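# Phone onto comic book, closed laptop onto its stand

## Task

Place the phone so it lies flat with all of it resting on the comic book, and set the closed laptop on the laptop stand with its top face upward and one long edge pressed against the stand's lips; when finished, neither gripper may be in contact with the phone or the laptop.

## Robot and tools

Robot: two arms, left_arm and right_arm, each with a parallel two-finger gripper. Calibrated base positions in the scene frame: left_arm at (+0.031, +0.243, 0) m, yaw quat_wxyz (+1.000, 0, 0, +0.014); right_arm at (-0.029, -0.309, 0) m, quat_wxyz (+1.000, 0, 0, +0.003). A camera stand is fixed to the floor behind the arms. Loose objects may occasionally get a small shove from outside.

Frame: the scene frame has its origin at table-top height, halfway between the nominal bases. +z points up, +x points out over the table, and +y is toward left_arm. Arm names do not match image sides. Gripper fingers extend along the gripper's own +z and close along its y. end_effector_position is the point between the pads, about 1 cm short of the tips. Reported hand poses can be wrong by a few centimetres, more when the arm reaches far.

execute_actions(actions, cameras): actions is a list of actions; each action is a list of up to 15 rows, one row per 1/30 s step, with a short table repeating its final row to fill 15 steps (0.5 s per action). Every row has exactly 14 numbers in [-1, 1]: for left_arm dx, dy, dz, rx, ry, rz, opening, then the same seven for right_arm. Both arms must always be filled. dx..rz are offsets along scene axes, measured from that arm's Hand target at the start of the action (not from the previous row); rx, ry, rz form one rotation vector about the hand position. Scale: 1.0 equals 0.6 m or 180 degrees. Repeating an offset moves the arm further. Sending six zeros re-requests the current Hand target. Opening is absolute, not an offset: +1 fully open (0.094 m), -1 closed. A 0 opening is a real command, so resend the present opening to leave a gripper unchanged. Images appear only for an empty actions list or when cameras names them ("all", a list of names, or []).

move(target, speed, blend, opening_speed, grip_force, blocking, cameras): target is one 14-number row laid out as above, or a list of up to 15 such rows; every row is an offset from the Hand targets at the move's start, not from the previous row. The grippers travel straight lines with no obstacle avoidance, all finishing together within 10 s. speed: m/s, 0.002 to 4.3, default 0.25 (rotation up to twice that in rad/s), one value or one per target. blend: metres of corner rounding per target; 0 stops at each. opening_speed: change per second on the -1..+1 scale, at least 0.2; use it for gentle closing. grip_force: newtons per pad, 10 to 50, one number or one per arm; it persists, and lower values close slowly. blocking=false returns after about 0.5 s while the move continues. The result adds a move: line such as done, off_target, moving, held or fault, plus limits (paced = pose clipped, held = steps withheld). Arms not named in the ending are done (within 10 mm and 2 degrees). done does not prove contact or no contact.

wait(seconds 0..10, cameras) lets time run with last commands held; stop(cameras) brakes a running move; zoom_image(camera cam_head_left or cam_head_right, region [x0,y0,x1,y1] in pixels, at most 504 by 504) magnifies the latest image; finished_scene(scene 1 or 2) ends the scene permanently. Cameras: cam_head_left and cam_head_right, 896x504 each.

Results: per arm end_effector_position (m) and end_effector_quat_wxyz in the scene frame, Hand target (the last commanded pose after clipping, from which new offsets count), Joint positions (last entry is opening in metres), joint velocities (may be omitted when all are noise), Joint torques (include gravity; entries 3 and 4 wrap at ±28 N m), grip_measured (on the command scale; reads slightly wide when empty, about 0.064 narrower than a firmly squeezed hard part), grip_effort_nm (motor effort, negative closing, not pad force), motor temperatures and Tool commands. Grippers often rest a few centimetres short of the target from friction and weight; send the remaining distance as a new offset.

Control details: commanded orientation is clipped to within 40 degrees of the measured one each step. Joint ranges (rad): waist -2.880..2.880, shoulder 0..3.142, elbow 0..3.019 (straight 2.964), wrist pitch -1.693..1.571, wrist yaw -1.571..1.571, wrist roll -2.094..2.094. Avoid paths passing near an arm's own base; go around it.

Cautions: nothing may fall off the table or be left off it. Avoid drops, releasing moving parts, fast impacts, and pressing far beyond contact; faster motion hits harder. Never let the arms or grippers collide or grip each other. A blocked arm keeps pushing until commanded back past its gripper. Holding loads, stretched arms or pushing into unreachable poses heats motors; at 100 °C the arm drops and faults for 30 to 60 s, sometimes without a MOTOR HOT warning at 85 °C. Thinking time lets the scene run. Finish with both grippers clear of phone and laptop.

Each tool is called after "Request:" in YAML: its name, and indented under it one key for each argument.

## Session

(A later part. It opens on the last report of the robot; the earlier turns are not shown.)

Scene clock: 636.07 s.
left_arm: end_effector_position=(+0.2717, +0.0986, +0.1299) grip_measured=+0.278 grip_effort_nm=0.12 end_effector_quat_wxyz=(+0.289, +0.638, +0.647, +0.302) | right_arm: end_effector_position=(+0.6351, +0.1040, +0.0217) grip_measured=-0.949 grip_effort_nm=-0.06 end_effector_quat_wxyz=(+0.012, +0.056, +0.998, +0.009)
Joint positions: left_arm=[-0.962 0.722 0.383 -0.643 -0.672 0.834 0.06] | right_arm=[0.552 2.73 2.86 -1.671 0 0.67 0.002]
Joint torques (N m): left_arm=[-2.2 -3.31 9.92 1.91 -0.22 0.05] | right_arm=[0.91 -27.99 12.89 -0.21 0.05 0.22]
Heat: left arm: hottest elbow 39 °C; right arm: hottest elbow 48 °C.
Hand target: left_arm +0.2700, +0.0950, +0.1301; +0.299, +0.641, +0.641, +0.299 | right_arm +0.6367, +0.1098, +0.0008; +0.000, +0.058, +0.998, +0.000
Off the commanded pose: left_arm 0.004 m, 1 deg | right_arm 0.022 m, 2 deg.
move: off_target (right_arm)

Request:
move:
  target:
    - [0, 0, 0, 0, 0, 0, 0.28, -0.008, 0.0, -0.012, 0, 0, 0, -0.95]
    - [0, 0, 0, 0, 0, 0, 0.28, -0.075, 0.01, -0.012, 0, 0, 0, -0.95]
  speed: 0.06
  cameras: ["all"]

Scene clock: 641.80 s.
left_arm: end_effector_position=(+0.2717, +0.0986, +0.1299) grip_measured=+0.278 grip_effort_nm=0.12 end_effector_quat_wxyz=(+0.289, +0.638, +0.647, +0.302) | right_arm: end_effector_position=(+0.6058, +0.1081, +0.0192) grip_measured=-0.949 grip_effort_nm=-0.06 end_effector_quat_wxyz=(+0.016, +0.062, +0.998, +0.010)
Joint positions: left_arm=[-0.962 0.722 0.383 -0.643 -0.672 0.834 0.06] | right_arm=[0.578 2.522 2.449 -1.461 0.004 0.708 0.002]
Joint torques (N m): left_arm=[-2.73 -3.37 9.69 1.89 -0.19 0.11] | right_arm=[1.79 -29.92 6.53 0.61 -0.06 0.21]
Heat: left arm: hottest elbow 39 °C; right arm: hottest elbow 49 °C.
Hand target: left_arm +0.2700, +0.0950, +0.1301; +0.299, +0.641, +0.641, +0.299 | right_arm +0.5919, +0.1157, -0.0062; +0.000, +0.058, +0.998, +0.001
Off the commanded pose: left_arm 0.004 m, 1 deg | right_arm 0.030 m, 2 deg.
move: off_target (right_arm)

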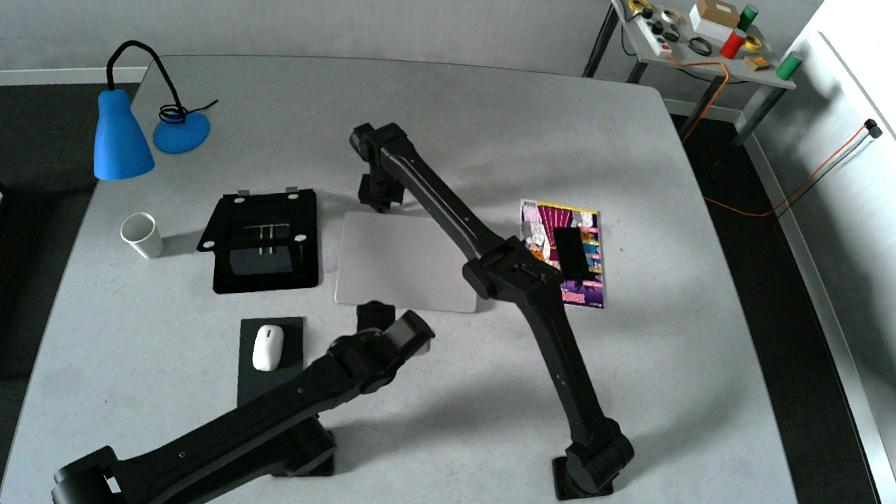

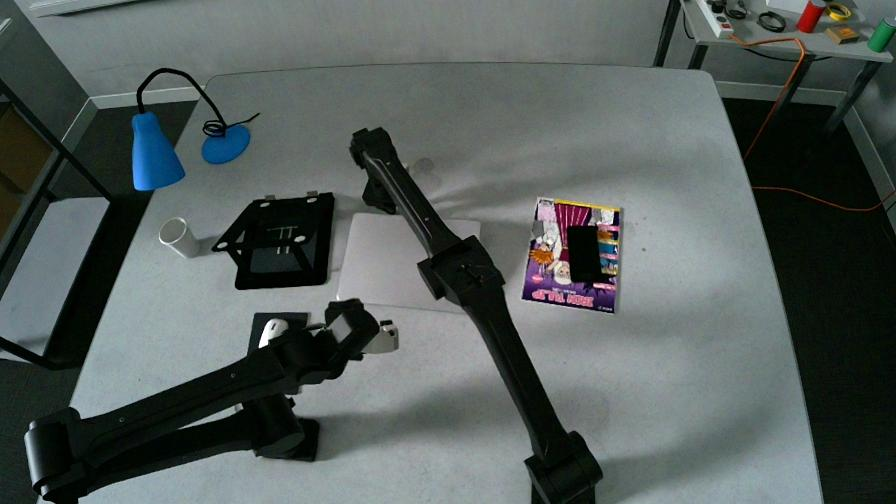

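Request:
move:
  target: [0, 0, 0, 0, 0, 0, 0.28, -0.06, 0.01, -0.008, 0, 0, 0, -0.95]
  speed: 0.06
  cameras: ["cam_head_left"]

Scene clock: 644.77 s.
left_arm: end_effector_position=(+0.2717, +0.0986, +0.1299) grip_measured=+0.278 grip_effort_nm=0.12 end_effector_quat_wxyz=(+0.289, +0.638, +0.647, +0.302) | right_arm: end_effector_position=(+0.5822, +0.1108, +0.0183) grip_measured=-0.949 grip_effort_nm=-0.06 end_effector_quat_wxyz=(+0.026, +0.067, +0.997, +0.016)
Joint positions: left_arm=[-0.962 0.722 0.383 -0.643 -0.672 0.834 0.06] | right_arm=[0.599 2.415 2.243 -1.337 0.007 0.739 0.002]
Joint torques (N m): left_arm=[-2.08 -3.43 9.62 1.7 -0.24 0.06] | right_arm=[2.67 -28.28 6.13 0.12 -0.15 0.25]
Heat: left arm: hottest elbow 39 °C; right arm: hottest elbow 49 °C.
Hand target: left_arm +0.2700, +0.0950, +0.1301; +0.299, +0.641, +0.641, +0.299 | right_arm +0.5557, +0.1218, -0.0110; +0.000, +0.058, +0.998, +0.001
Off the commanded pose: left_arm 0.004 m, 1 deg | right_arm 0.041 m, 4 deg.
move: off_target (right_arm)
Images, in order (width x height): cam_head_left 896x504.

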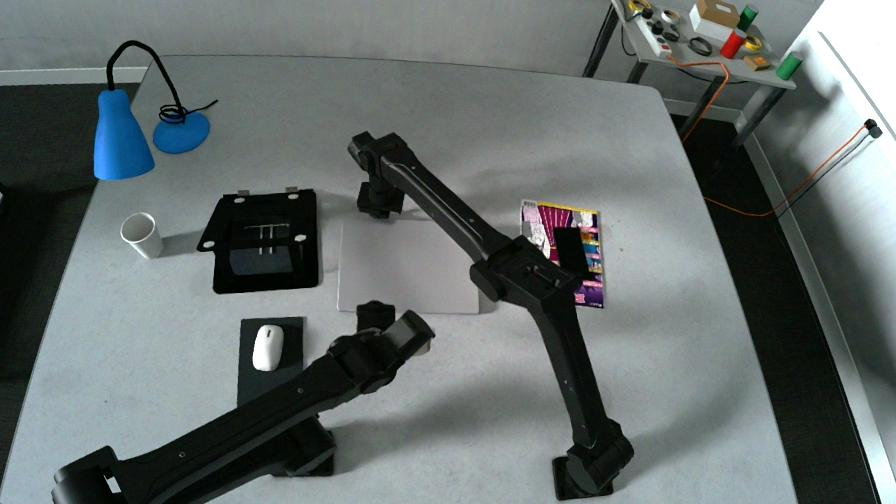

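Request:
move:
  target: [0, 0, 0, 0, 0, 0, 0.28, -0.055, 0.005, 0.0, 0, 0, 0, -0.95]
  speed: 0.06
  cameras: ["cam_head_left"]

Scene clock: 648.10 s.
left_arm: end_effector_position=(+0.2717, +0.0986, +0.1299) grip_measured=+0.278 grip_effort_nm=0.12 end_effector_quat_wxyz=(+0.289, +0.638, +0.647, +0.302) | right_arm: end_effector_position=(+0.5524, +0.1134, +0.0173) grip_measured=-0.949 grip_effort_nm=-0.05 end_effector_quat_wxyz=(+0.027, +0.068, +0.997, +0.017)
Joint positions: left_arm=[-0.962 0.722 0.383 -0.643 -0.672 0.834 0.06] | right_arm=[0.626 2.333 2.089 -1.263 0.01 0.769 0.002]
Joint torques (N m): left_arm=[-1.73 -3.55 9.62 1.8 -0.22 0.07] | right_arm=[2.9 -27.81 5.72 -0.02 -0.22 0.33]
Heat: left arm: hottest elbow 39 °C; right arm: hottest elbow 48 °C.
Hand target: left_arm +0.2700, +0.0950, +0.1301; +0.299, +0.641, +0.641, +0.299 | right_arm +0.5227, +0.1246, -0.0112; +0.000, +0.058, +0.998, +0.000
Off the commanded pose: left_arm 0.004 m, 1 deg | right_arm 0.043 m, 4 deg.
move: off_target (right_arm)
Images, in order (width x height): cam_head_left 896x504.

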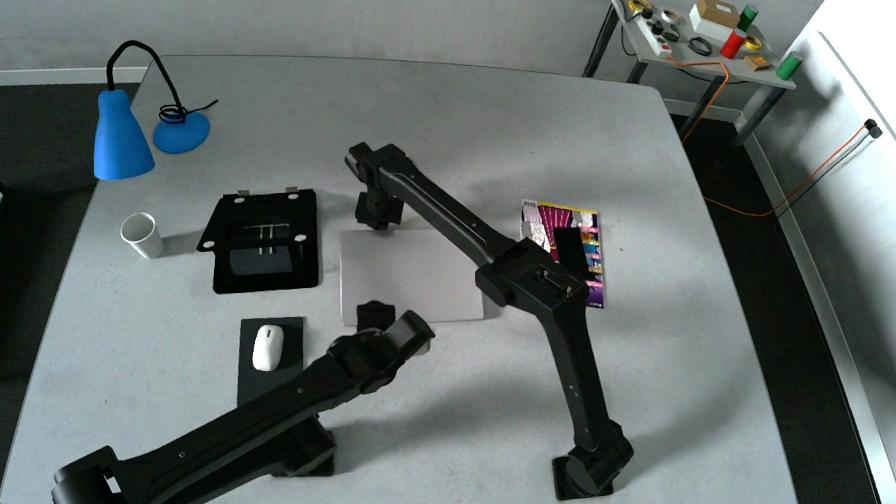

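Request:
move:
  target: [-0.0133, 0, -0.142, 0, 0, 0, 0.28, 0.02, 0.0, 0.0, 0, 0, 0, -0.95]
  speed: 0.1
  cameras: ["all"]

Scene clock: 655.67 s.
left_arm: end_effector_position=(+0.2640, +0.0962, +0.0481) grip_measured=+0.278 grip_effort_nm=0.12 end_effector_quat_wxyz=(+0.296, +0.641, +0.642, +0.300) | right_arm: end_effector_position=(+0.5525, +0.1135, +0.0176) grip_measured=-0.949 grip_effort_nm=-0.05 end_effector_quat_wxyz=(+0.028, +0.068, +0.997, +0.017)
Joint positions: left_arm=[-0.999 0.936 0.21 -0.26 -0.687 0.812 0.06] | right_arm=[0.626 2.333 2.089 -1.263 0.01 0.769 0.002]
Joint torques (N m): left_arm=[-2.32 -2.61 7.72 1.8 -0.46 -0.1] | right_arm=[2.26 -25.29 9.55 -0.73 -0.25 0.18]
Motor temperatures (°C): left_arm=[22 28 39 24 27 23 26] | right_arm=[26 44 47 25 24 23 25]
Heat: left arm: hottest elbow 39 °C; right arm: hottest elbow 47 °C.
Hand target: left_arm +0.2621, +0.0950, +0.0448; +0.298, +0.641, +0.641, +0.299 | right_arm +0.5348, +0.1247, -0.0109; +0.000, +0.058, +0.998, +0.001
Off the commanded pose: left_arm 0.004 m, 0 deg | right_arm 0.036 m, 4 deg.
move: off_target (right_arm)

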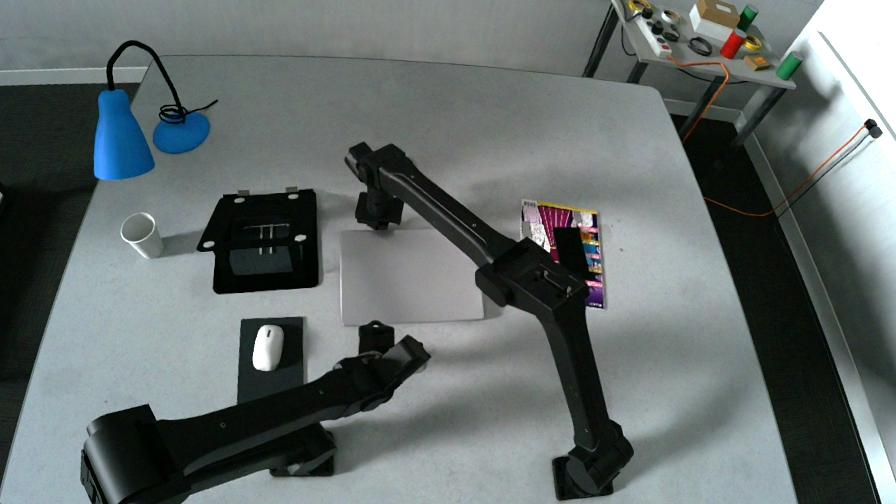

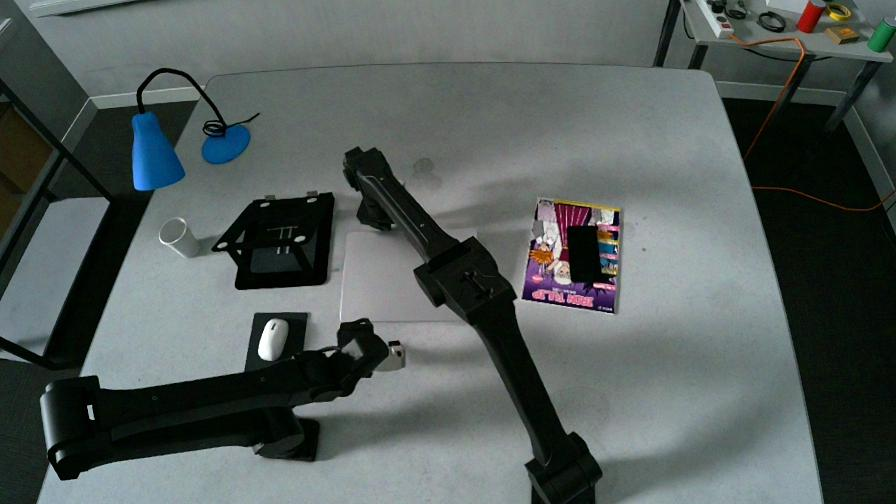

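Request:
zoom_image:
  camera: "cam_head_left"
  region: [320, 200, 500, 400]

Request:
zoom_image:
  camera: "cam_head_right"
  region: [300, 200, 480, 400]

Scaled by 2.520.

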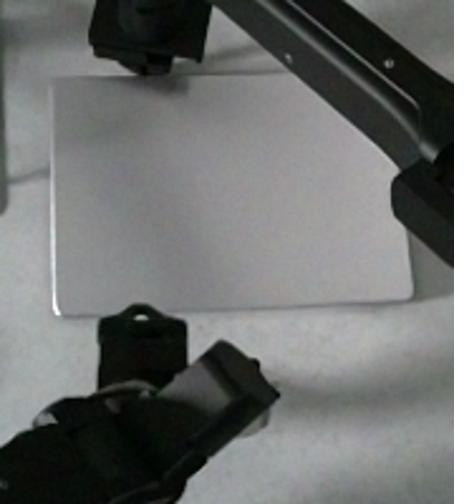

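Scaled by 2.520.

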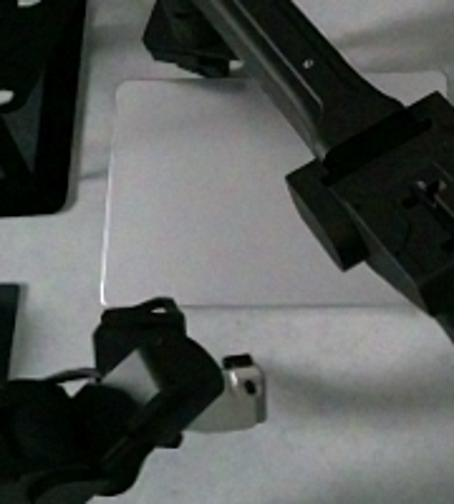

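Request:
move:
  target: [0, 0, -0.03, 0, 0, 0, 0.28, 0, 0.0, 0.0, 0, 0, 0, -0.95]
  speed: 0.03

Scene clock: 662.10 s.
left_arm: end_effector_position=(+0.2660, +0.0942, +0.0331) grip_measured=+0.278 grip_effort_nm=0.12 end_effector_quat_wxyz=(+0.300, +0.638, +0.642, +0.301) | right_arm: end_effector_position=(+0.5525, +0.1135, +0.0176) grip_measured=-0.949 grip_effort_nm=-0.05 end_effector_quat_wxyz=(+0.028, +0.068, +0.997, +0.017)
Joint positions: left_arm=[-1 1.025 0.187 -0.138 -0.691 0.812 0.06] | right_arm=[0.626 2.333 2.089 -1.263 0.01 0.769 0.002]
Joint torques (N m): left_arm=[-2.43 -2.37 6.61 1.81 -0.29 -0.12] | right_arm=[2.2 -25.35 9.52 -0.75 -0.25 0.18]
Heat: left arm: hottest elbow 38 °C; right arm: hottest elbow 47 °C.
Hand target: left_arm +0.2620, +0.0951, +0.0267; +0.298, +0.641, +0.641, +0.299 | right_arm +0.5348, +0.1247, -0.0109; +0.000, +0.058, +0.998, +0.001
Off the commanded pose: left_arm 0.008 m, 1 deg | right_arm 0.035 m, 4 deg.
move: off_target (right_arm)

Request:
move:
  target: [0.09, 0, -0.006, 0, 0, 0, 0.28, 0, 0.0, 0.0, 0, 0, 0, -0.95]
  speed: 0.05
  cameras: ["all"]

Scene clock: 666.07 s.
left_arm: end_effector_position=(+0.3125, +0.0917, +0.0326) grip_measured=+0.278 grip_effort_nm=0.13 end_effector_quat_wxyz=(+0.317, +0.635, +0.637, +0.300) | right_arm: end_effector_position=(+0.5525, +0.1135, +0.0176) grip_measured=-0.949 grip_effort_nm=-0.06 end_effector_quat_wxyz=(+0.028, +0.068, +0.997, +0.017)
Joint positions: left_arm=[-0.819 1.163 0.215 0.118 -0.575 1.006 0.06] | right_arm=[0.626 2.333 2.089 -1.263 0.01 0.769 0.002]
Joint torques (N m): left_arm=[0.44 -1.79 8.28 1.07 0.23 0.06] | right_arm=[2.26 -25.23 9.51 -0.72 -0.24 0.18]
Heat: left arm: hottest elbow 38 °C; right arm: hottest elbow 47 °C.
Hand target: left_arm +0.3161, +0.0949, +0.0233; +0.299, +0.641, +0.641, +0.299 | right_arm +0.5348, +0.1247, -0.0109; +0.000, +0.058, +0.998, +0.001
Off the commanded pose: left_arm 0.011 m, 2 deg | right_arm 0.035 m, 4 deg.
move: off_target (left_arm, right_arm)

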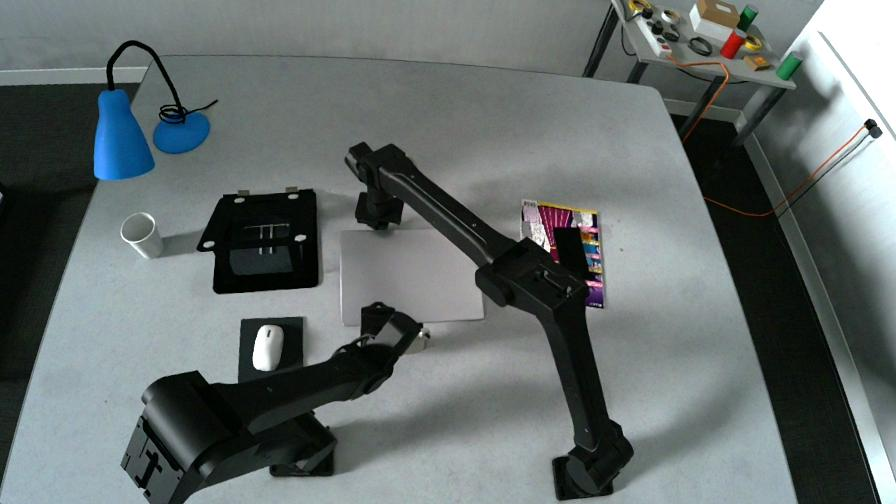

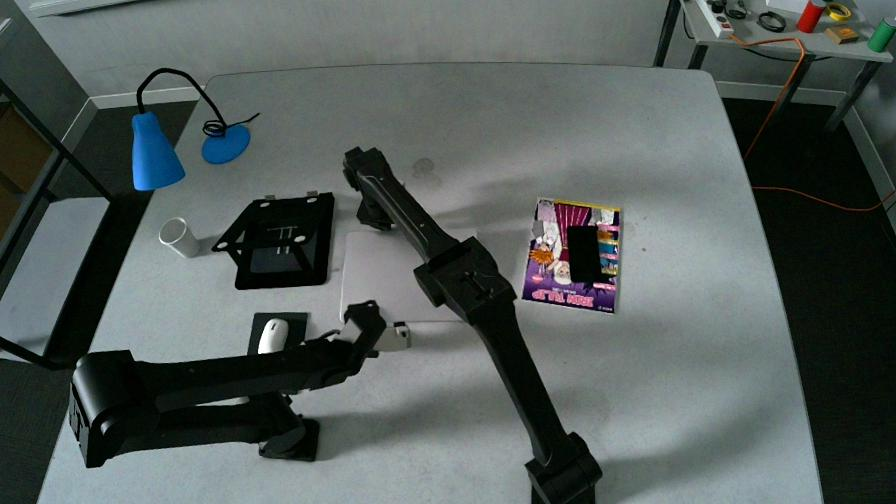

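Request:
zoom_image:
  camera: "cam_head_left"
  region: [320, 200, 500, 400]

Request:
zoom_image:
  camera: "cam_head_right"
  region: [300, 200, 480, 400]

Scaled by 2.520.

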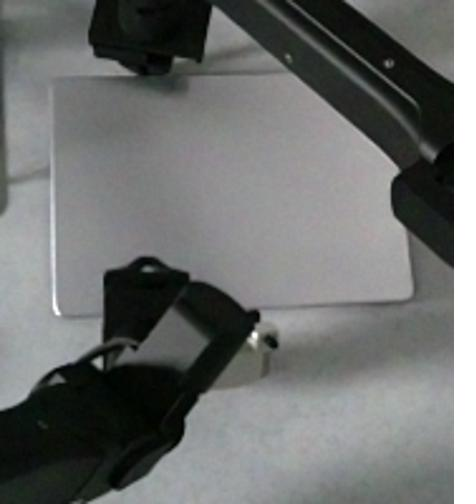

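Scaled by 2.520.

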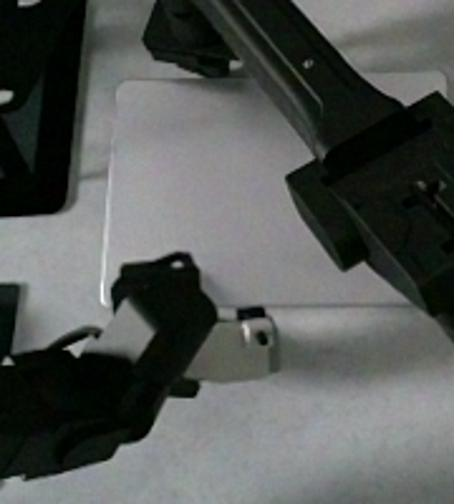

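Request:
move:
  target: [0.05, 0.005, 0, 0, 0, 0, 0.28, 0, 0.0, 0.0, 0, 0, 0, -0.95]
  speed: 0.05
  cameras: ["cam_head_left"]

Request:
zoom_image:
  camera: "cam_head_left"
  region: [320, 200, 500, 400]

Scene clock: 673.10 s.
left_arm: end_effector_position=(+0.3247, +0.0927, +0.0318) grip_measured=+0.278 grip_effort_nm=0.13 end_effector_quat_wxyz=(+0.319, +0.649, +0.626, +0.292) | right_arm: end_effector_position=(+0.5554, +0.1131, +0.0198) grip_measured=-0.949 grip_effort_nm=-0.05 end_effector_quat_wxyz=(+0.032, +0.069, +0.997, +0.016)
Joint positions: left_arm=[-0.756 1.185 0.223 0.166 -0.502 1.088 0.06] | right_arm=[0.625 2.333 2.094 -1.262 0.017 0.769 0.002]
Joint torques (N m): left_arm=[2.55 0.56 10.91 1.68 0 -0.01] | right_arm=[2.32 -25.35 9.14 -0.76 -0.47 0.19]
Heat: left arm: hottest elbow 38 °C; right arm: hottest elbow 46 °C.
Hand target: left_arm +0.3460, +0.0981, +0.0232; +0.299, +0.641, +0.641, +0.299 | right_arm +0.5348, +0.1246, -0.0110; +0.000, +0.058, +0.998, +0.000
Off the commanded pose: left_arm 0.024 m, 3 deg | right_arm 0.039 m, 4 deg.
move: off_target (left_arm, right_arm)
Images, in order (width x height): cam_head_left 896x504.

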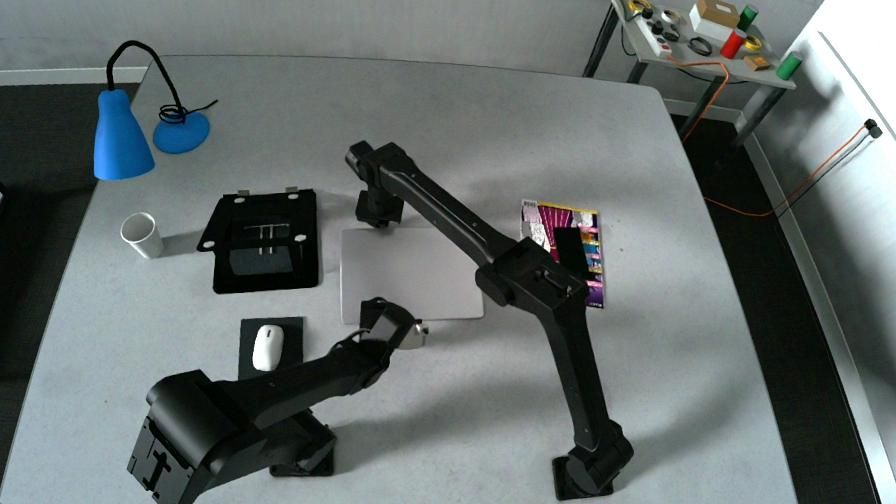

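Scaled by 2.520.

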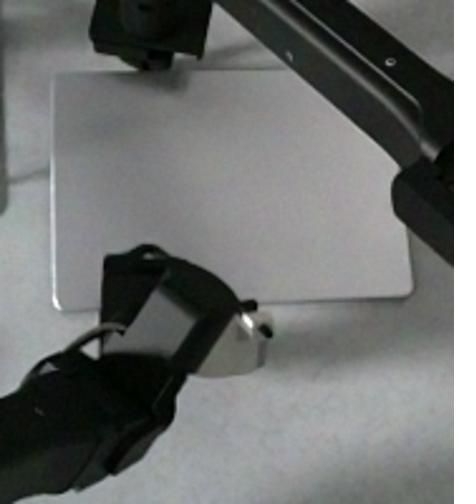

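Request:
move:
  target: [0.035, 0.0, -0.005, 0, 0, 0, 0.28, -0.035, 0.0, 0.0, 0, 0, 0, -0.95]
  speed: 0.05
  cameras: ["cam_head_left"]

Request:
zoom_image:
  camera: "cam_head_left"
  region: [320, 200, 500, 400]

Scene clock: 677.73 s.
left_arm: end_effector_position=(+0.3398, +0.0928, +0.0319) grip_measured=+0.278 grip_effort_nm=0.12 end_effector_quat_wxyz=(+0.321, +0.650, +0.623, +0.293) | right_arm: end_effector_position=(+0.5651, +0.1131, +0.0292) grip_measured=-0.949 grip_effort_nm=-0.05 end_effector_quat_wxyz=(+0.056, +0.074, +0.995, +0.028)
Joint positions: left_arm=[-0.709 1.228 0.245 0.211 -0.467 1.133 0.06] | right_arm=[0.621 2.311 2.076 -1.214 0.03 0.773 0.002]
Joint torques (N m): left_arm=[2.37 1.67 12.11 1.92 0.11 0.06] | right_arm=[3.78 -27.22 4.46 -1.09 -0.82 0.29]
Heat: left arm: hottest elbow 38 °C; right arm: hottest elbow 46 °C.
Hand target: left_arm +0.3671, +0.0980, +0.0202; +0.299, +0.641, +0.641, +0.299 | right_arm +0.5138, +0.1247, -0.0111; +0.000, +0.058, +0.998, +0.000
Off the commanded pose: left_arm 0.030 m, 3 deg | right_arm 0.066 m, 7 deg.
move: off_target (left_arm, right_arm)
Images, in order (width x height): cam_head_left 896x504.

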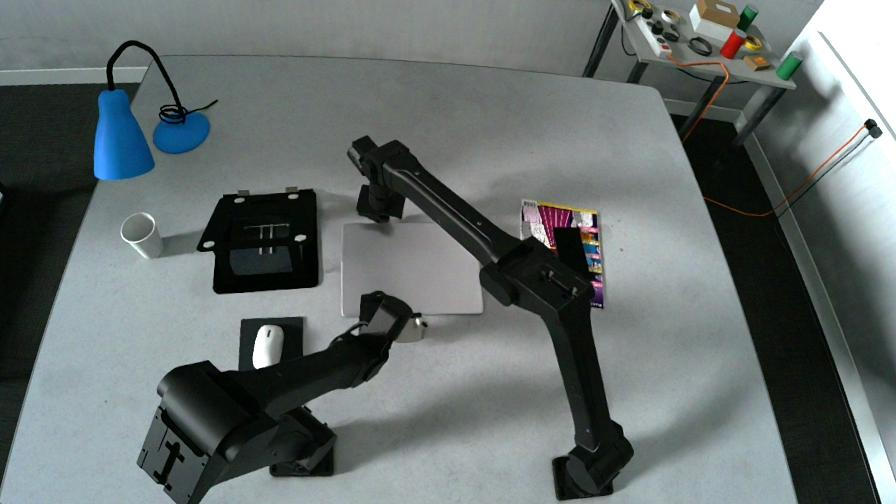

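Scaled by 2.520.

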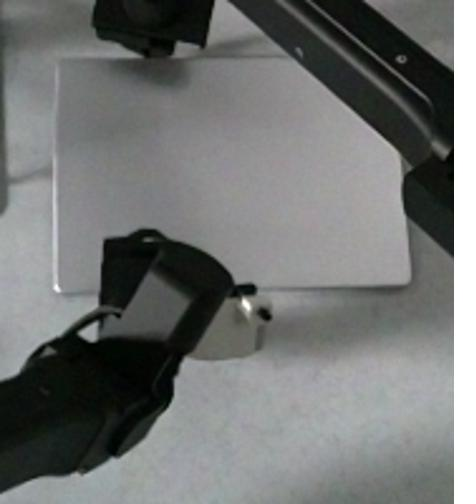

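Request:
move:
  target:
    - [-0.045, -0.005, 0.01, 0, 0, 0, 0.28, 0.09, 0.0, 0.135, 0, 0, 0, -0.95]
    - [-0.045, -0.005, 0.01, 0, 0, 0, 0.28, 0.195, -0.01, 0.135, 0, 0, 0, -0.95]
    - [-0.045, -0.005, 0.01, 0, 0, 0, 0.28, 0.195, -0.01, 0.0, 0, 0, 0, -0.95]
  speed: 0.12
  blend: [0.02, 0.02, 0]

Scene clock: 686.90 s.
left_arm: end_effector_position=(+0.3410, +0.0956, +0.0332) grip_measured=+0.278 grip_effort_nm=0.12 end_effector_quat_wxyz=(+0.316, +0.633, +0.640, +0.299) | right_arm: end_effector_position=(+0.6248, +0.1181, +0.0211) grip_measured=-0.949 grip_effort_nm=-0.05 end_effector_quat_wxyz=(+0.010, +0.060, +0.998, +0.007)
Joint positions: left_arm=[-0.718 1.231 0.255 0.186 -0.506 1.083 0.06] | right_arm=[0.575 2.727 2.853 -1.671 0.001 0.699 0.002]
Joint torques (N m): left_arm=[-1.85 -3.72 8.2 0.23 -0.46 -0.09] | right_arm=[0.26 -26.93 12.48 0.25 0.03 0.08]
Heat: left arm: hottest elbow 38 °C; right arm: hottest shoulder 47 °C.
Hand target: left_arm +0.3401, +0.0950, +0.0262; +0.299, +0.641, +0.641, +0.299 | right_arm +0.6308, +0.1187, -0.0109; +0.000, +0.058, +0.998, +0.000
Off the commanded pose: left_arm 0.007 m, 2 deg | right_arm 0.033 m, 1 deg.
move: off_target (right_arm)

Request:
move:
  target:
    - [0, 0, 0, 0, 0, 0, 0.28, 0, 0, -0.025, 0, 0, 0, -0.95]
    - [0, 0, 0, 0, 0, 0, 0.28, -0.04, 0, -0.025, 0, 0, 0, -0.95]
  speed: 0.06

Scene clock: 690.93 s.
left_arm: end_effector_position=(+0.3410, +0.0956, +0.0332) grip_measured=+0.278 grip_effort_nm=0.13 end_effector_quat_wxyz=(+0.316, +0.633, +0.640, +0.299) | right_arm: end_effector_position=(+0.6243, +0.1182, +0.0188) grip_measured=-0.949 grip_effort_nm=-0.05 end_effector_quat_wxyz=(+0.031, +0.060, +0.997, +0.023)
Joint positions: left_arm=[-0.718 1.231 0.255 0.186 -0.506 1.083 0.06] | right_arm=[0.575 2.589 2.575 -1.48 0.001 0.701 0.002]
Joint torques (N m): left_arm=[-1.73 -4.6 8.44 0.38 -0.47 -0.09] | right_arm=[1.44 -28.75 5.98 0.31 0.06 0.22]
Heat: left arm: hottest elbow 38 °C; right arm: hottest shoulder 47 °C.
Hand target: left_arm +0.3401, +0.0950, +0.0262; +0.299, +0.641, +0.641, +0.299 | right_arm +0.6068, +0.1188, -0.0259; +0.000, +0.058, +0.998, +0.001
Off the commanded pose: left_arm 0.007 m, 2 deg | right_arm 0.048 m, 4 deg.
move: off_target (right_arm)

Request:
move:
  target: [0, 0, 0, 0, 0, 0, 0.28, -0.085, 0, 0.005, 0, 0, 0, -0.95]
  speed: 0.06
  cameras: ["all"]

Request:
zoom_image:
  camera: "cam_head_left"
  region: [320, 180, 500, 380]

Scene clock: 696.97 s.
left_arm: end_effector_position=(+0.3410, +0.0956, +0.0332) grip_measured=+0.278 grip_effort_nm=0.12 end_effector_quat_wxyz=(+0.316, +0.633, +0.640, +0.299) | right_arm: end_effector_position=(+0.5780, +0.1140, +0.0175) grip_measured=-0.949 grip_effort_nm=-0.05 end_effector_quat_wxyz=(+0.029, +0.064, +0.997, +0.019)
Joint positions: left_arm=[-0.718 1.231 0.255 0.186 -0.506 1.083 0.06] | right_arm=[0.606 2.402 2.216 -1.315 0.006 0.739 0.002]
Joint torques (N m): left_arm=[-2.08 -5.07 8.28 0.34 -0.48 -0.1] | right_arm=[2.02 -27.52 5.93 0.49 -0.11 0.22]
Heat: left arm: hottest elbow 38 °C; right arm: hottest shoulder 46 °C.
Hand target: left_arm +0.3401, +0.0950, +0.0262; +0.299, +0.641, +0.641, +0.299 | right_arm +0.5558, +0.1187, -0.0230; +0.000, +0.058, +0.998, +0.001
Off the commanded pose: left_arm 0.007 m, 2 deg | right_arm 0.046 m, 4 deg.
move: off_target (right_arm)

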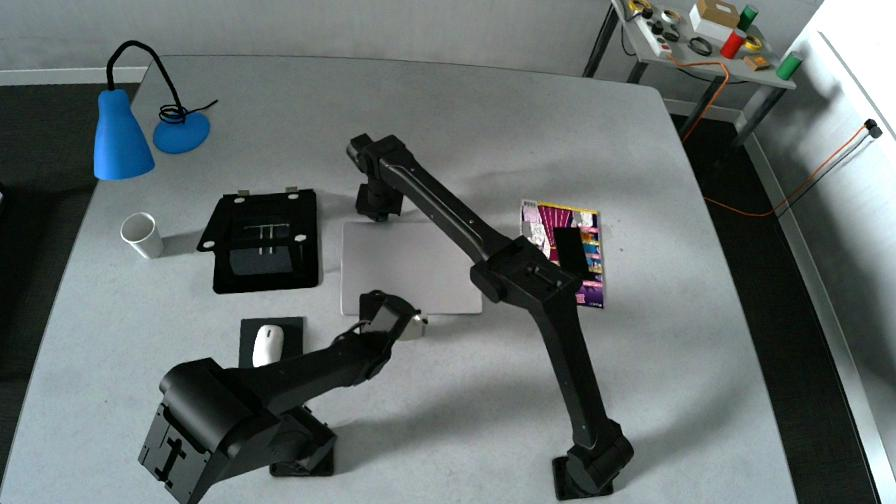

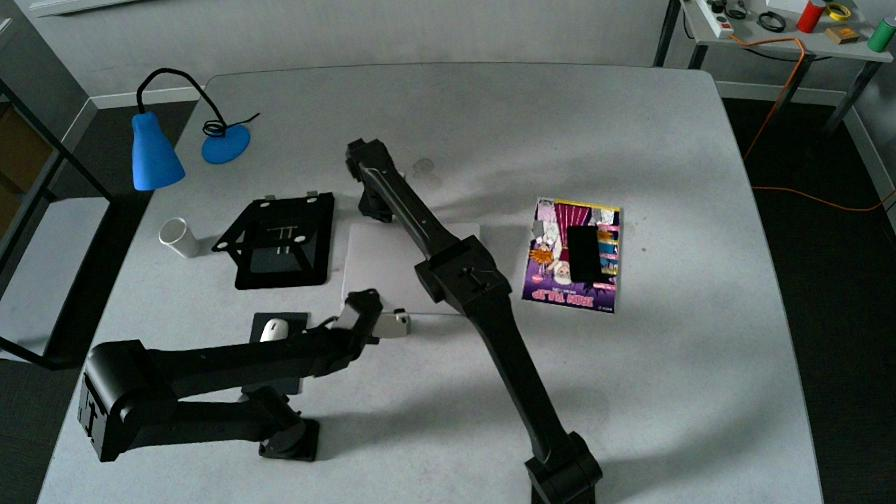

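Scaled by 2.520.

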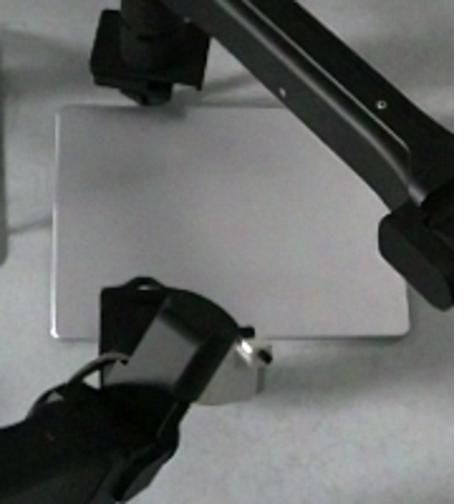

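Request:
move:
  target: [0.06, 0.0, -0.01, 0, -0.045, 0, 0.28, -0.045, 0, -0.01, 0, 0, 0, -0.95]
  speed: 0.05
  cameras: ["cam_head_left"]

Request:
zoom_image:
  camera: "cam_head_left"
  region: [320, 180, 500, 380]

Scene clock: 706.40 s.
left_arm: end_effector_position=(+0.3595, +0.0891, +0.0349) grip_measured=+0.278 grip_effort_nm=0.13 end_effector_quat_wxyz=(+0.361, +0.621, +0.605, +0.344) | right_arm: end_effector_position=(+0.5897, +0.1069, +0.0273) grip_measured=-0.949 grip_effort_nm=-0.05 end_effector_quat_wxyz=(+0.072, +0.076, +0.994, +0.036)
Joint positions: left_arm=[-0.719 1.38 0.228 0.519 -0.553 1.192 0.06] | right_arm=[0.596 2.339 2.119 -1.193 0.034 0.751 0.002]
Joint torques (N m): left_arm=[2.02 -1.9 8.7 1.94 0.56 -0.03] | right_arm=[4.13 -26.58 3.79 -1.47 -0.91 0.33]
Heat: left arm: hottest elbow 37 °C; right arm: hottest shoulder 45 °C.
Hand target: left_arm +0.3760, +0.0950, +0.0202; +0.343, +0.619, +0.618, +0.343 | right_arm +0.5288, +0.1188, -0.0291; +0.000, +0.058, +0.998, +0.001
Off the commanded pose: left_arm 0.023 m, 3 deg | right_arm 0.084 m, 9 deg.
move: off_target (left_arm, right_arm)
Images, in order (width x height): cam_head_left 896x504.

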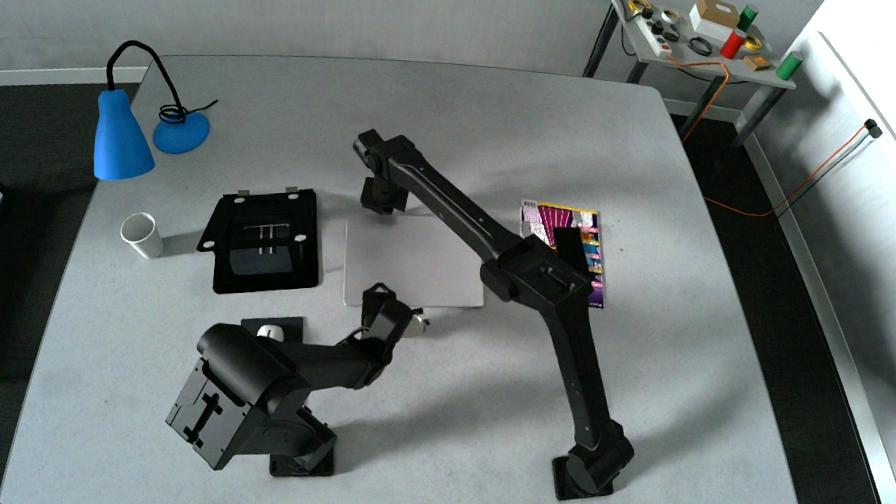

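Scaled by 2.520.

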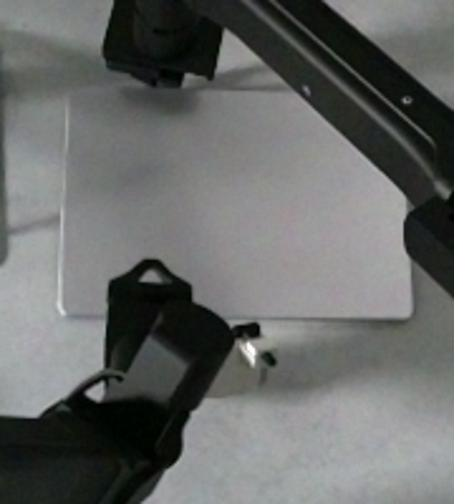

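Request:
move:
  target:
    - [-0.05, 0.0, 0.01, 0, 0, 0, 0.28, 0.07, 0.0, 0.15, 0, 0, 0, -0.95]
    - [-0.05, 0.0, 0.01, 0, 0, 0, 0.28, 0.18, -0.01, 0.15, 0, 0, 0, -0.95]
    - [-0.05, 0.0, 0.01, 0, 0, 0, 0.28, 0.18, -0.01, 0.0, 0, 0, 0, -0.95]
  speed: 0.12
  blend: [0.02, 0.02, 0]
  cameras: ["all"]

Request:
zoom_image:
  camera: "cam_head_left"
  region: [320, 160, 500, 360]

Scene clock: 748.63 s.
left_arm: end_effector_position=(+0.3557, +0.0927, +0.0352) grip_measured=+0.278 grip_effort_nm=0.13 end_effector_quat_wxyz=(+0.357, +0.607, +0.619, +0.348) | right_arm: end_effector_position=(+0.6304, +0.1129, +0.0201) grip_measured=-0.949 grip_effort_nm=-0.04 end_effector_quat_wxyz=(+0.013, +0.059, +0.998, +0.009)
Joint positions: left_arm=[-0.735 1.368 0.226 0.491 -0.593 1.146 0.06] | right_arm=[0.565 2.728 2.853 -1.663 0.001 0.688 0.002]
Joint torques (N m): left_arm=[-2.14 -7.06 4.56 0.68 -0.24 -0.12] | right_arm=[0.21 -26.23 10.74 0.92 0.02 0.08]
Motor temperatures (°C): left_arm=[22 27 37 24 27 23 26] | right_arm=[26 50 42 25 25 23 25]
Heat: left arm: hottest elbow 37 °C; right arm: hottest shoulder 50 °C.
Hand target: left_arm +0.3461, +0.0950, +0.0262; +0.343, +0.619, +0.618, +0.343 | right_arm +0.6368, +0.1127, -0.0290; +0.000, +0.058, +0.998, +0.000
Off the commanded pose: left_arm 0.013 m, 2 deg | right_arm 0.050 m, 2 deg.
move: off_target (left_arm, right_arm)

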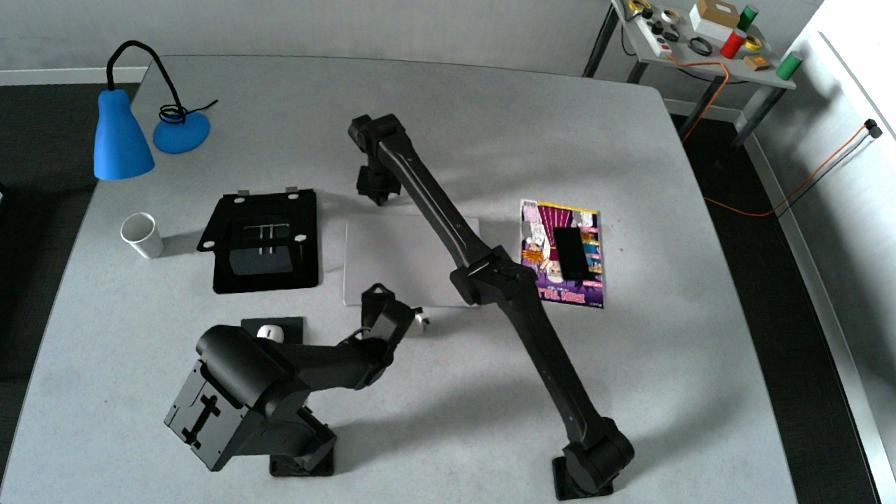

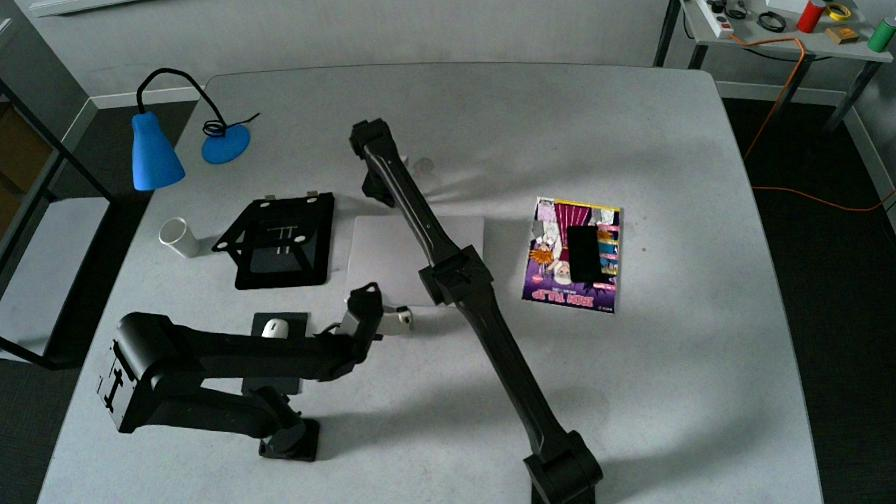

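Scaled by 2.520.

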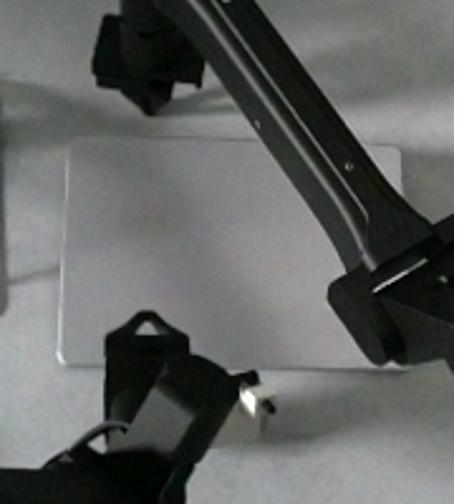

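Request:
move:
  target: [0, 0, 0, 0, 0, 0, 0.28, -0.095, 0.0, -0.015, 0, 0.03, 0, -0.95]
  speed: 0.06

Scene clock: 753.47 s.
left_arm: end_effector_position=(+0.3557, +0.0927, +0.0352) grip_measured=+0.278 grip_effort_nm=0.13 end_effector_quat_wxyz=(+0.357, +0.607, +0.619, +0.348) | right_arm: end_effector_position=(+0.6053, +0.1080, +0.0172) grip_measured=-0.949 grip_effort_nm=-0.04 end_effector_quat_wxyz=(-0.006, +0.063, +0.998, +0.024)
Joint positions: left_arm=[-0.735 1.368 0.226 0.491 -0.593 1.146 0.06] | right_arm=[0.567 2.545 2.488 -1.495 -0.045 0.699 0.002]
Joint torques (N m): left_arm=[-2.96 -6.71 4.49 0.46 -0.23 -0.12] | right_arm=[2.02 -27.22 5.35 0.1 -0.19 0.21]
Heat: left arm: hottest elbow 37 °C; right arm: hottest shoulder 50 °C.
Hand target: left_arm +0.3461, +0.0950, +0.0262; +0.343, +0.619, +0.618, +0.343 | right_arm +0.5798, +0.1127, -0.0380; -0.047, +0.058, +0.997, -0.002
Off the commanded pose: left_arm 0.013 m, 2 deg | right_arm 0.061 m, 6 deg.
move: off_target (left_arm, right_arm)

Request:
move:
  target: [0.06, 0.0, -0.012, 0, 0, 0, 0.28, -0.05, 0.0, -0.03, 0, 0.04, 0, -0.95]
  speed: 0.05
  cameras: ["all"]

Request:
zoom_image:
  camera: "cam_head_left"
  region: [320, 160, 500, 360]

Scene clock: 759.27 s.
left_arm: end_effector_position=(+0.3629, +0.0915, +0.0343) grip_measured=+0.278 grip_effort_nm=0.13 end_effector_quat_wxyz=(+0.365, +0.617, +0.606, +0.344) | right_arm: end_effector_position=(+0.5920, +0.1113, +0.0178) grip_measured=-0.949 grip_effort_nm=-0.04 end_effector_quat_wxyz=(-0.037, +0.064, +0.997, +0.036)
Joint positions: left_arm=[-0.703 1.396 0.226 0.553 -0.541 1.201 0.06] | right_arm=[0.567 2.541 2.48 -1.526 -0.103 0.7 0.002]
Joint torques (N m): left_arm=[2.37 -0.79 9.76 1.29 0.57 -0.03] | right_arm=[2.43 -25.05 5.35 -1.35 -0.62 0.2]
Heat: left arm: hottest elbow 37 °C; right arm: hottest shoulder 49 °C.
Hand target: left_arm +0.3821, +0.0949, +0.0190; +0.343, +0.619, +0.618, +0.343 | right_arm +0.5498, +0.1128, -0.0559; -0.109, +0.057, +0.992, -0.006
Off the commanded pose: left_arm 0.025 m, 3 deg | right_arm 0.085 m, 10 deg.
move: off_target (left_arm, right_arm)

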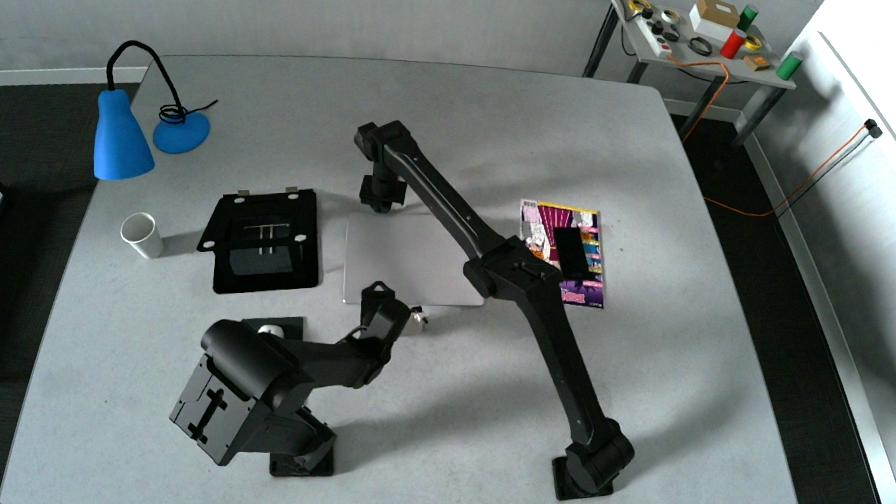

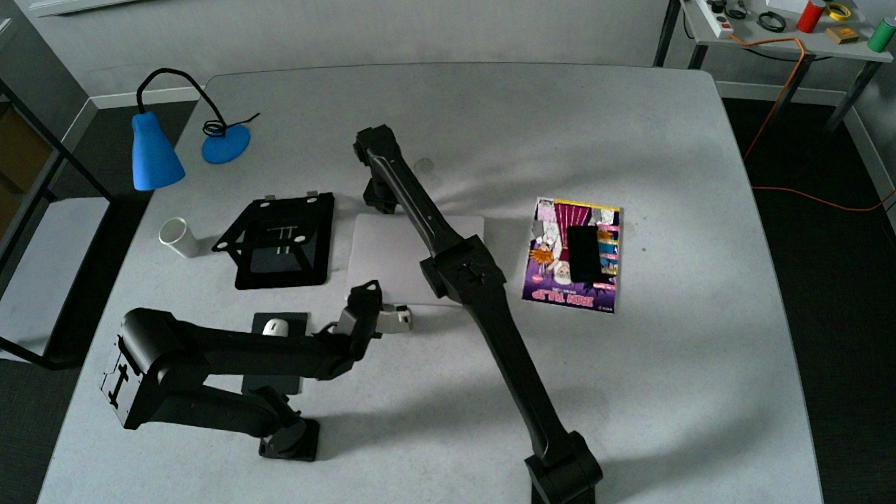

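Scaled by 2.520.

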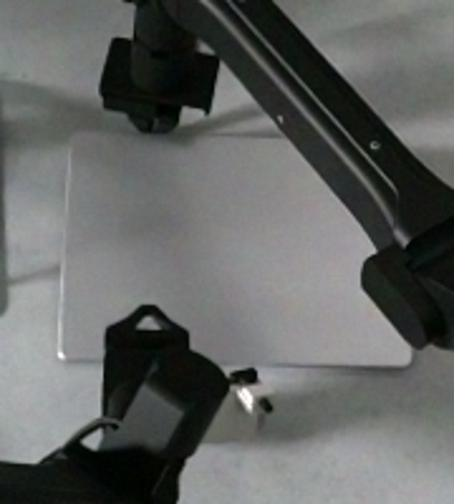

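Request:
move:
  target: [0.05, 0.004, -0.01, 0, 0, 0, 0.28, -0.03, 0.0, -0.02, 0, 0.04, 0, -0.95]
  speed: 0.05
  cameras: ["all"]

Request:
zoom_image:
  camera: "cam_head_left"
  region: [320, 160, 500, 360]

Scene clock: 763.27 s.
left_arm: end_effector_position=(+0.3714, +0.0923, +0.0331) grip_measured=+0.278 grip_effort_nm=0.13 end_effector_quat_wxyz=(+0.377, +0.624, +0.596, +0.337) | right_arm: end_effector_position=(+0.5962, +0.1034, +0.0172) grip_measured=-0.949 grip_effort_nm=-0.04 end_effector_quat_wxyz=(-0.065, +0.069, +0.994, +0.053)
Joint positions: left_arm=[-0.658 1.425 0.226 0.617 -0.474 1.246 0.06] | right_arm=[0.541 2.577 2.542 -1.582 -0.162 0.682 0.002]
Joint torques (N m): left_arm=[4.31 1.2 13.53 0.55 0.19 0] | right_arm=[3.96 -22.95 6.83 -3.38 -0.84 0.19]
Heat: left arm: hottest elbow 37 °C; right arm: hottest shoulder 49 °C.
Hand target: left_arm +0.4121, +0.0974, +0.0131; +0.343, +0.618, +0.618, +0.343 | right_arm +0.5317, +0.1129, -0.0679; -0.172, +0.057, +0.983, -0.009
Off the commanded pose: left_arm 0.046 m, 5 deg | right_arm 0.107 m, 14 deg.
joint sent to its limit (right arm) — joint 4 (wrist pitch), lower limit. The joint targets are off in position, not in orientation.
move: off_target (left_arm, right_arm)

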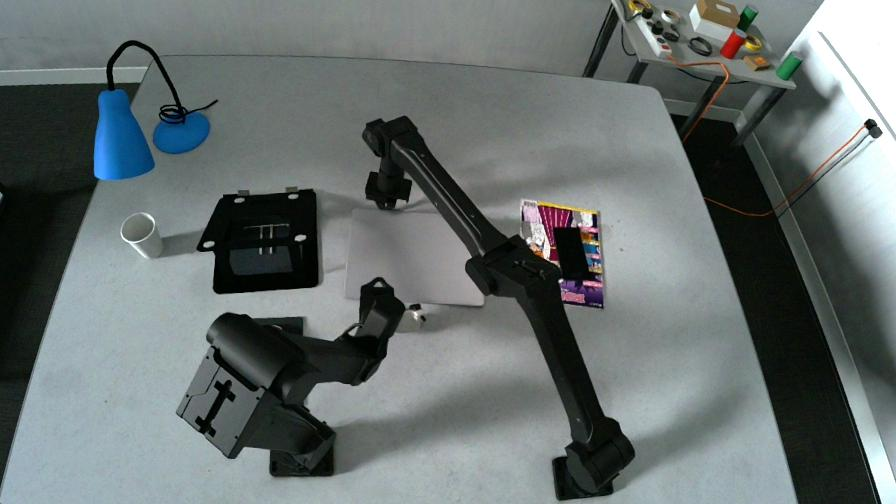

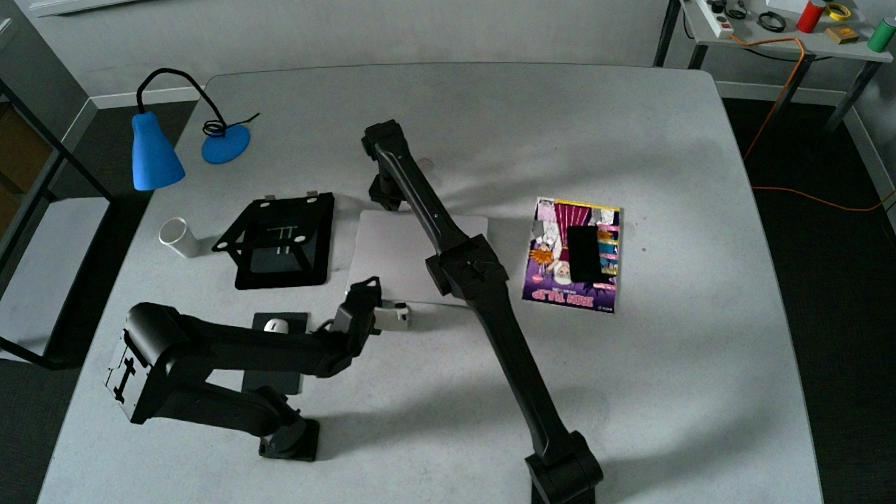

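Scaled by 2.520.

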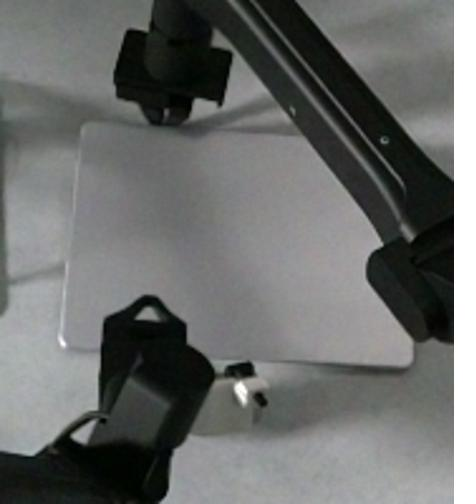

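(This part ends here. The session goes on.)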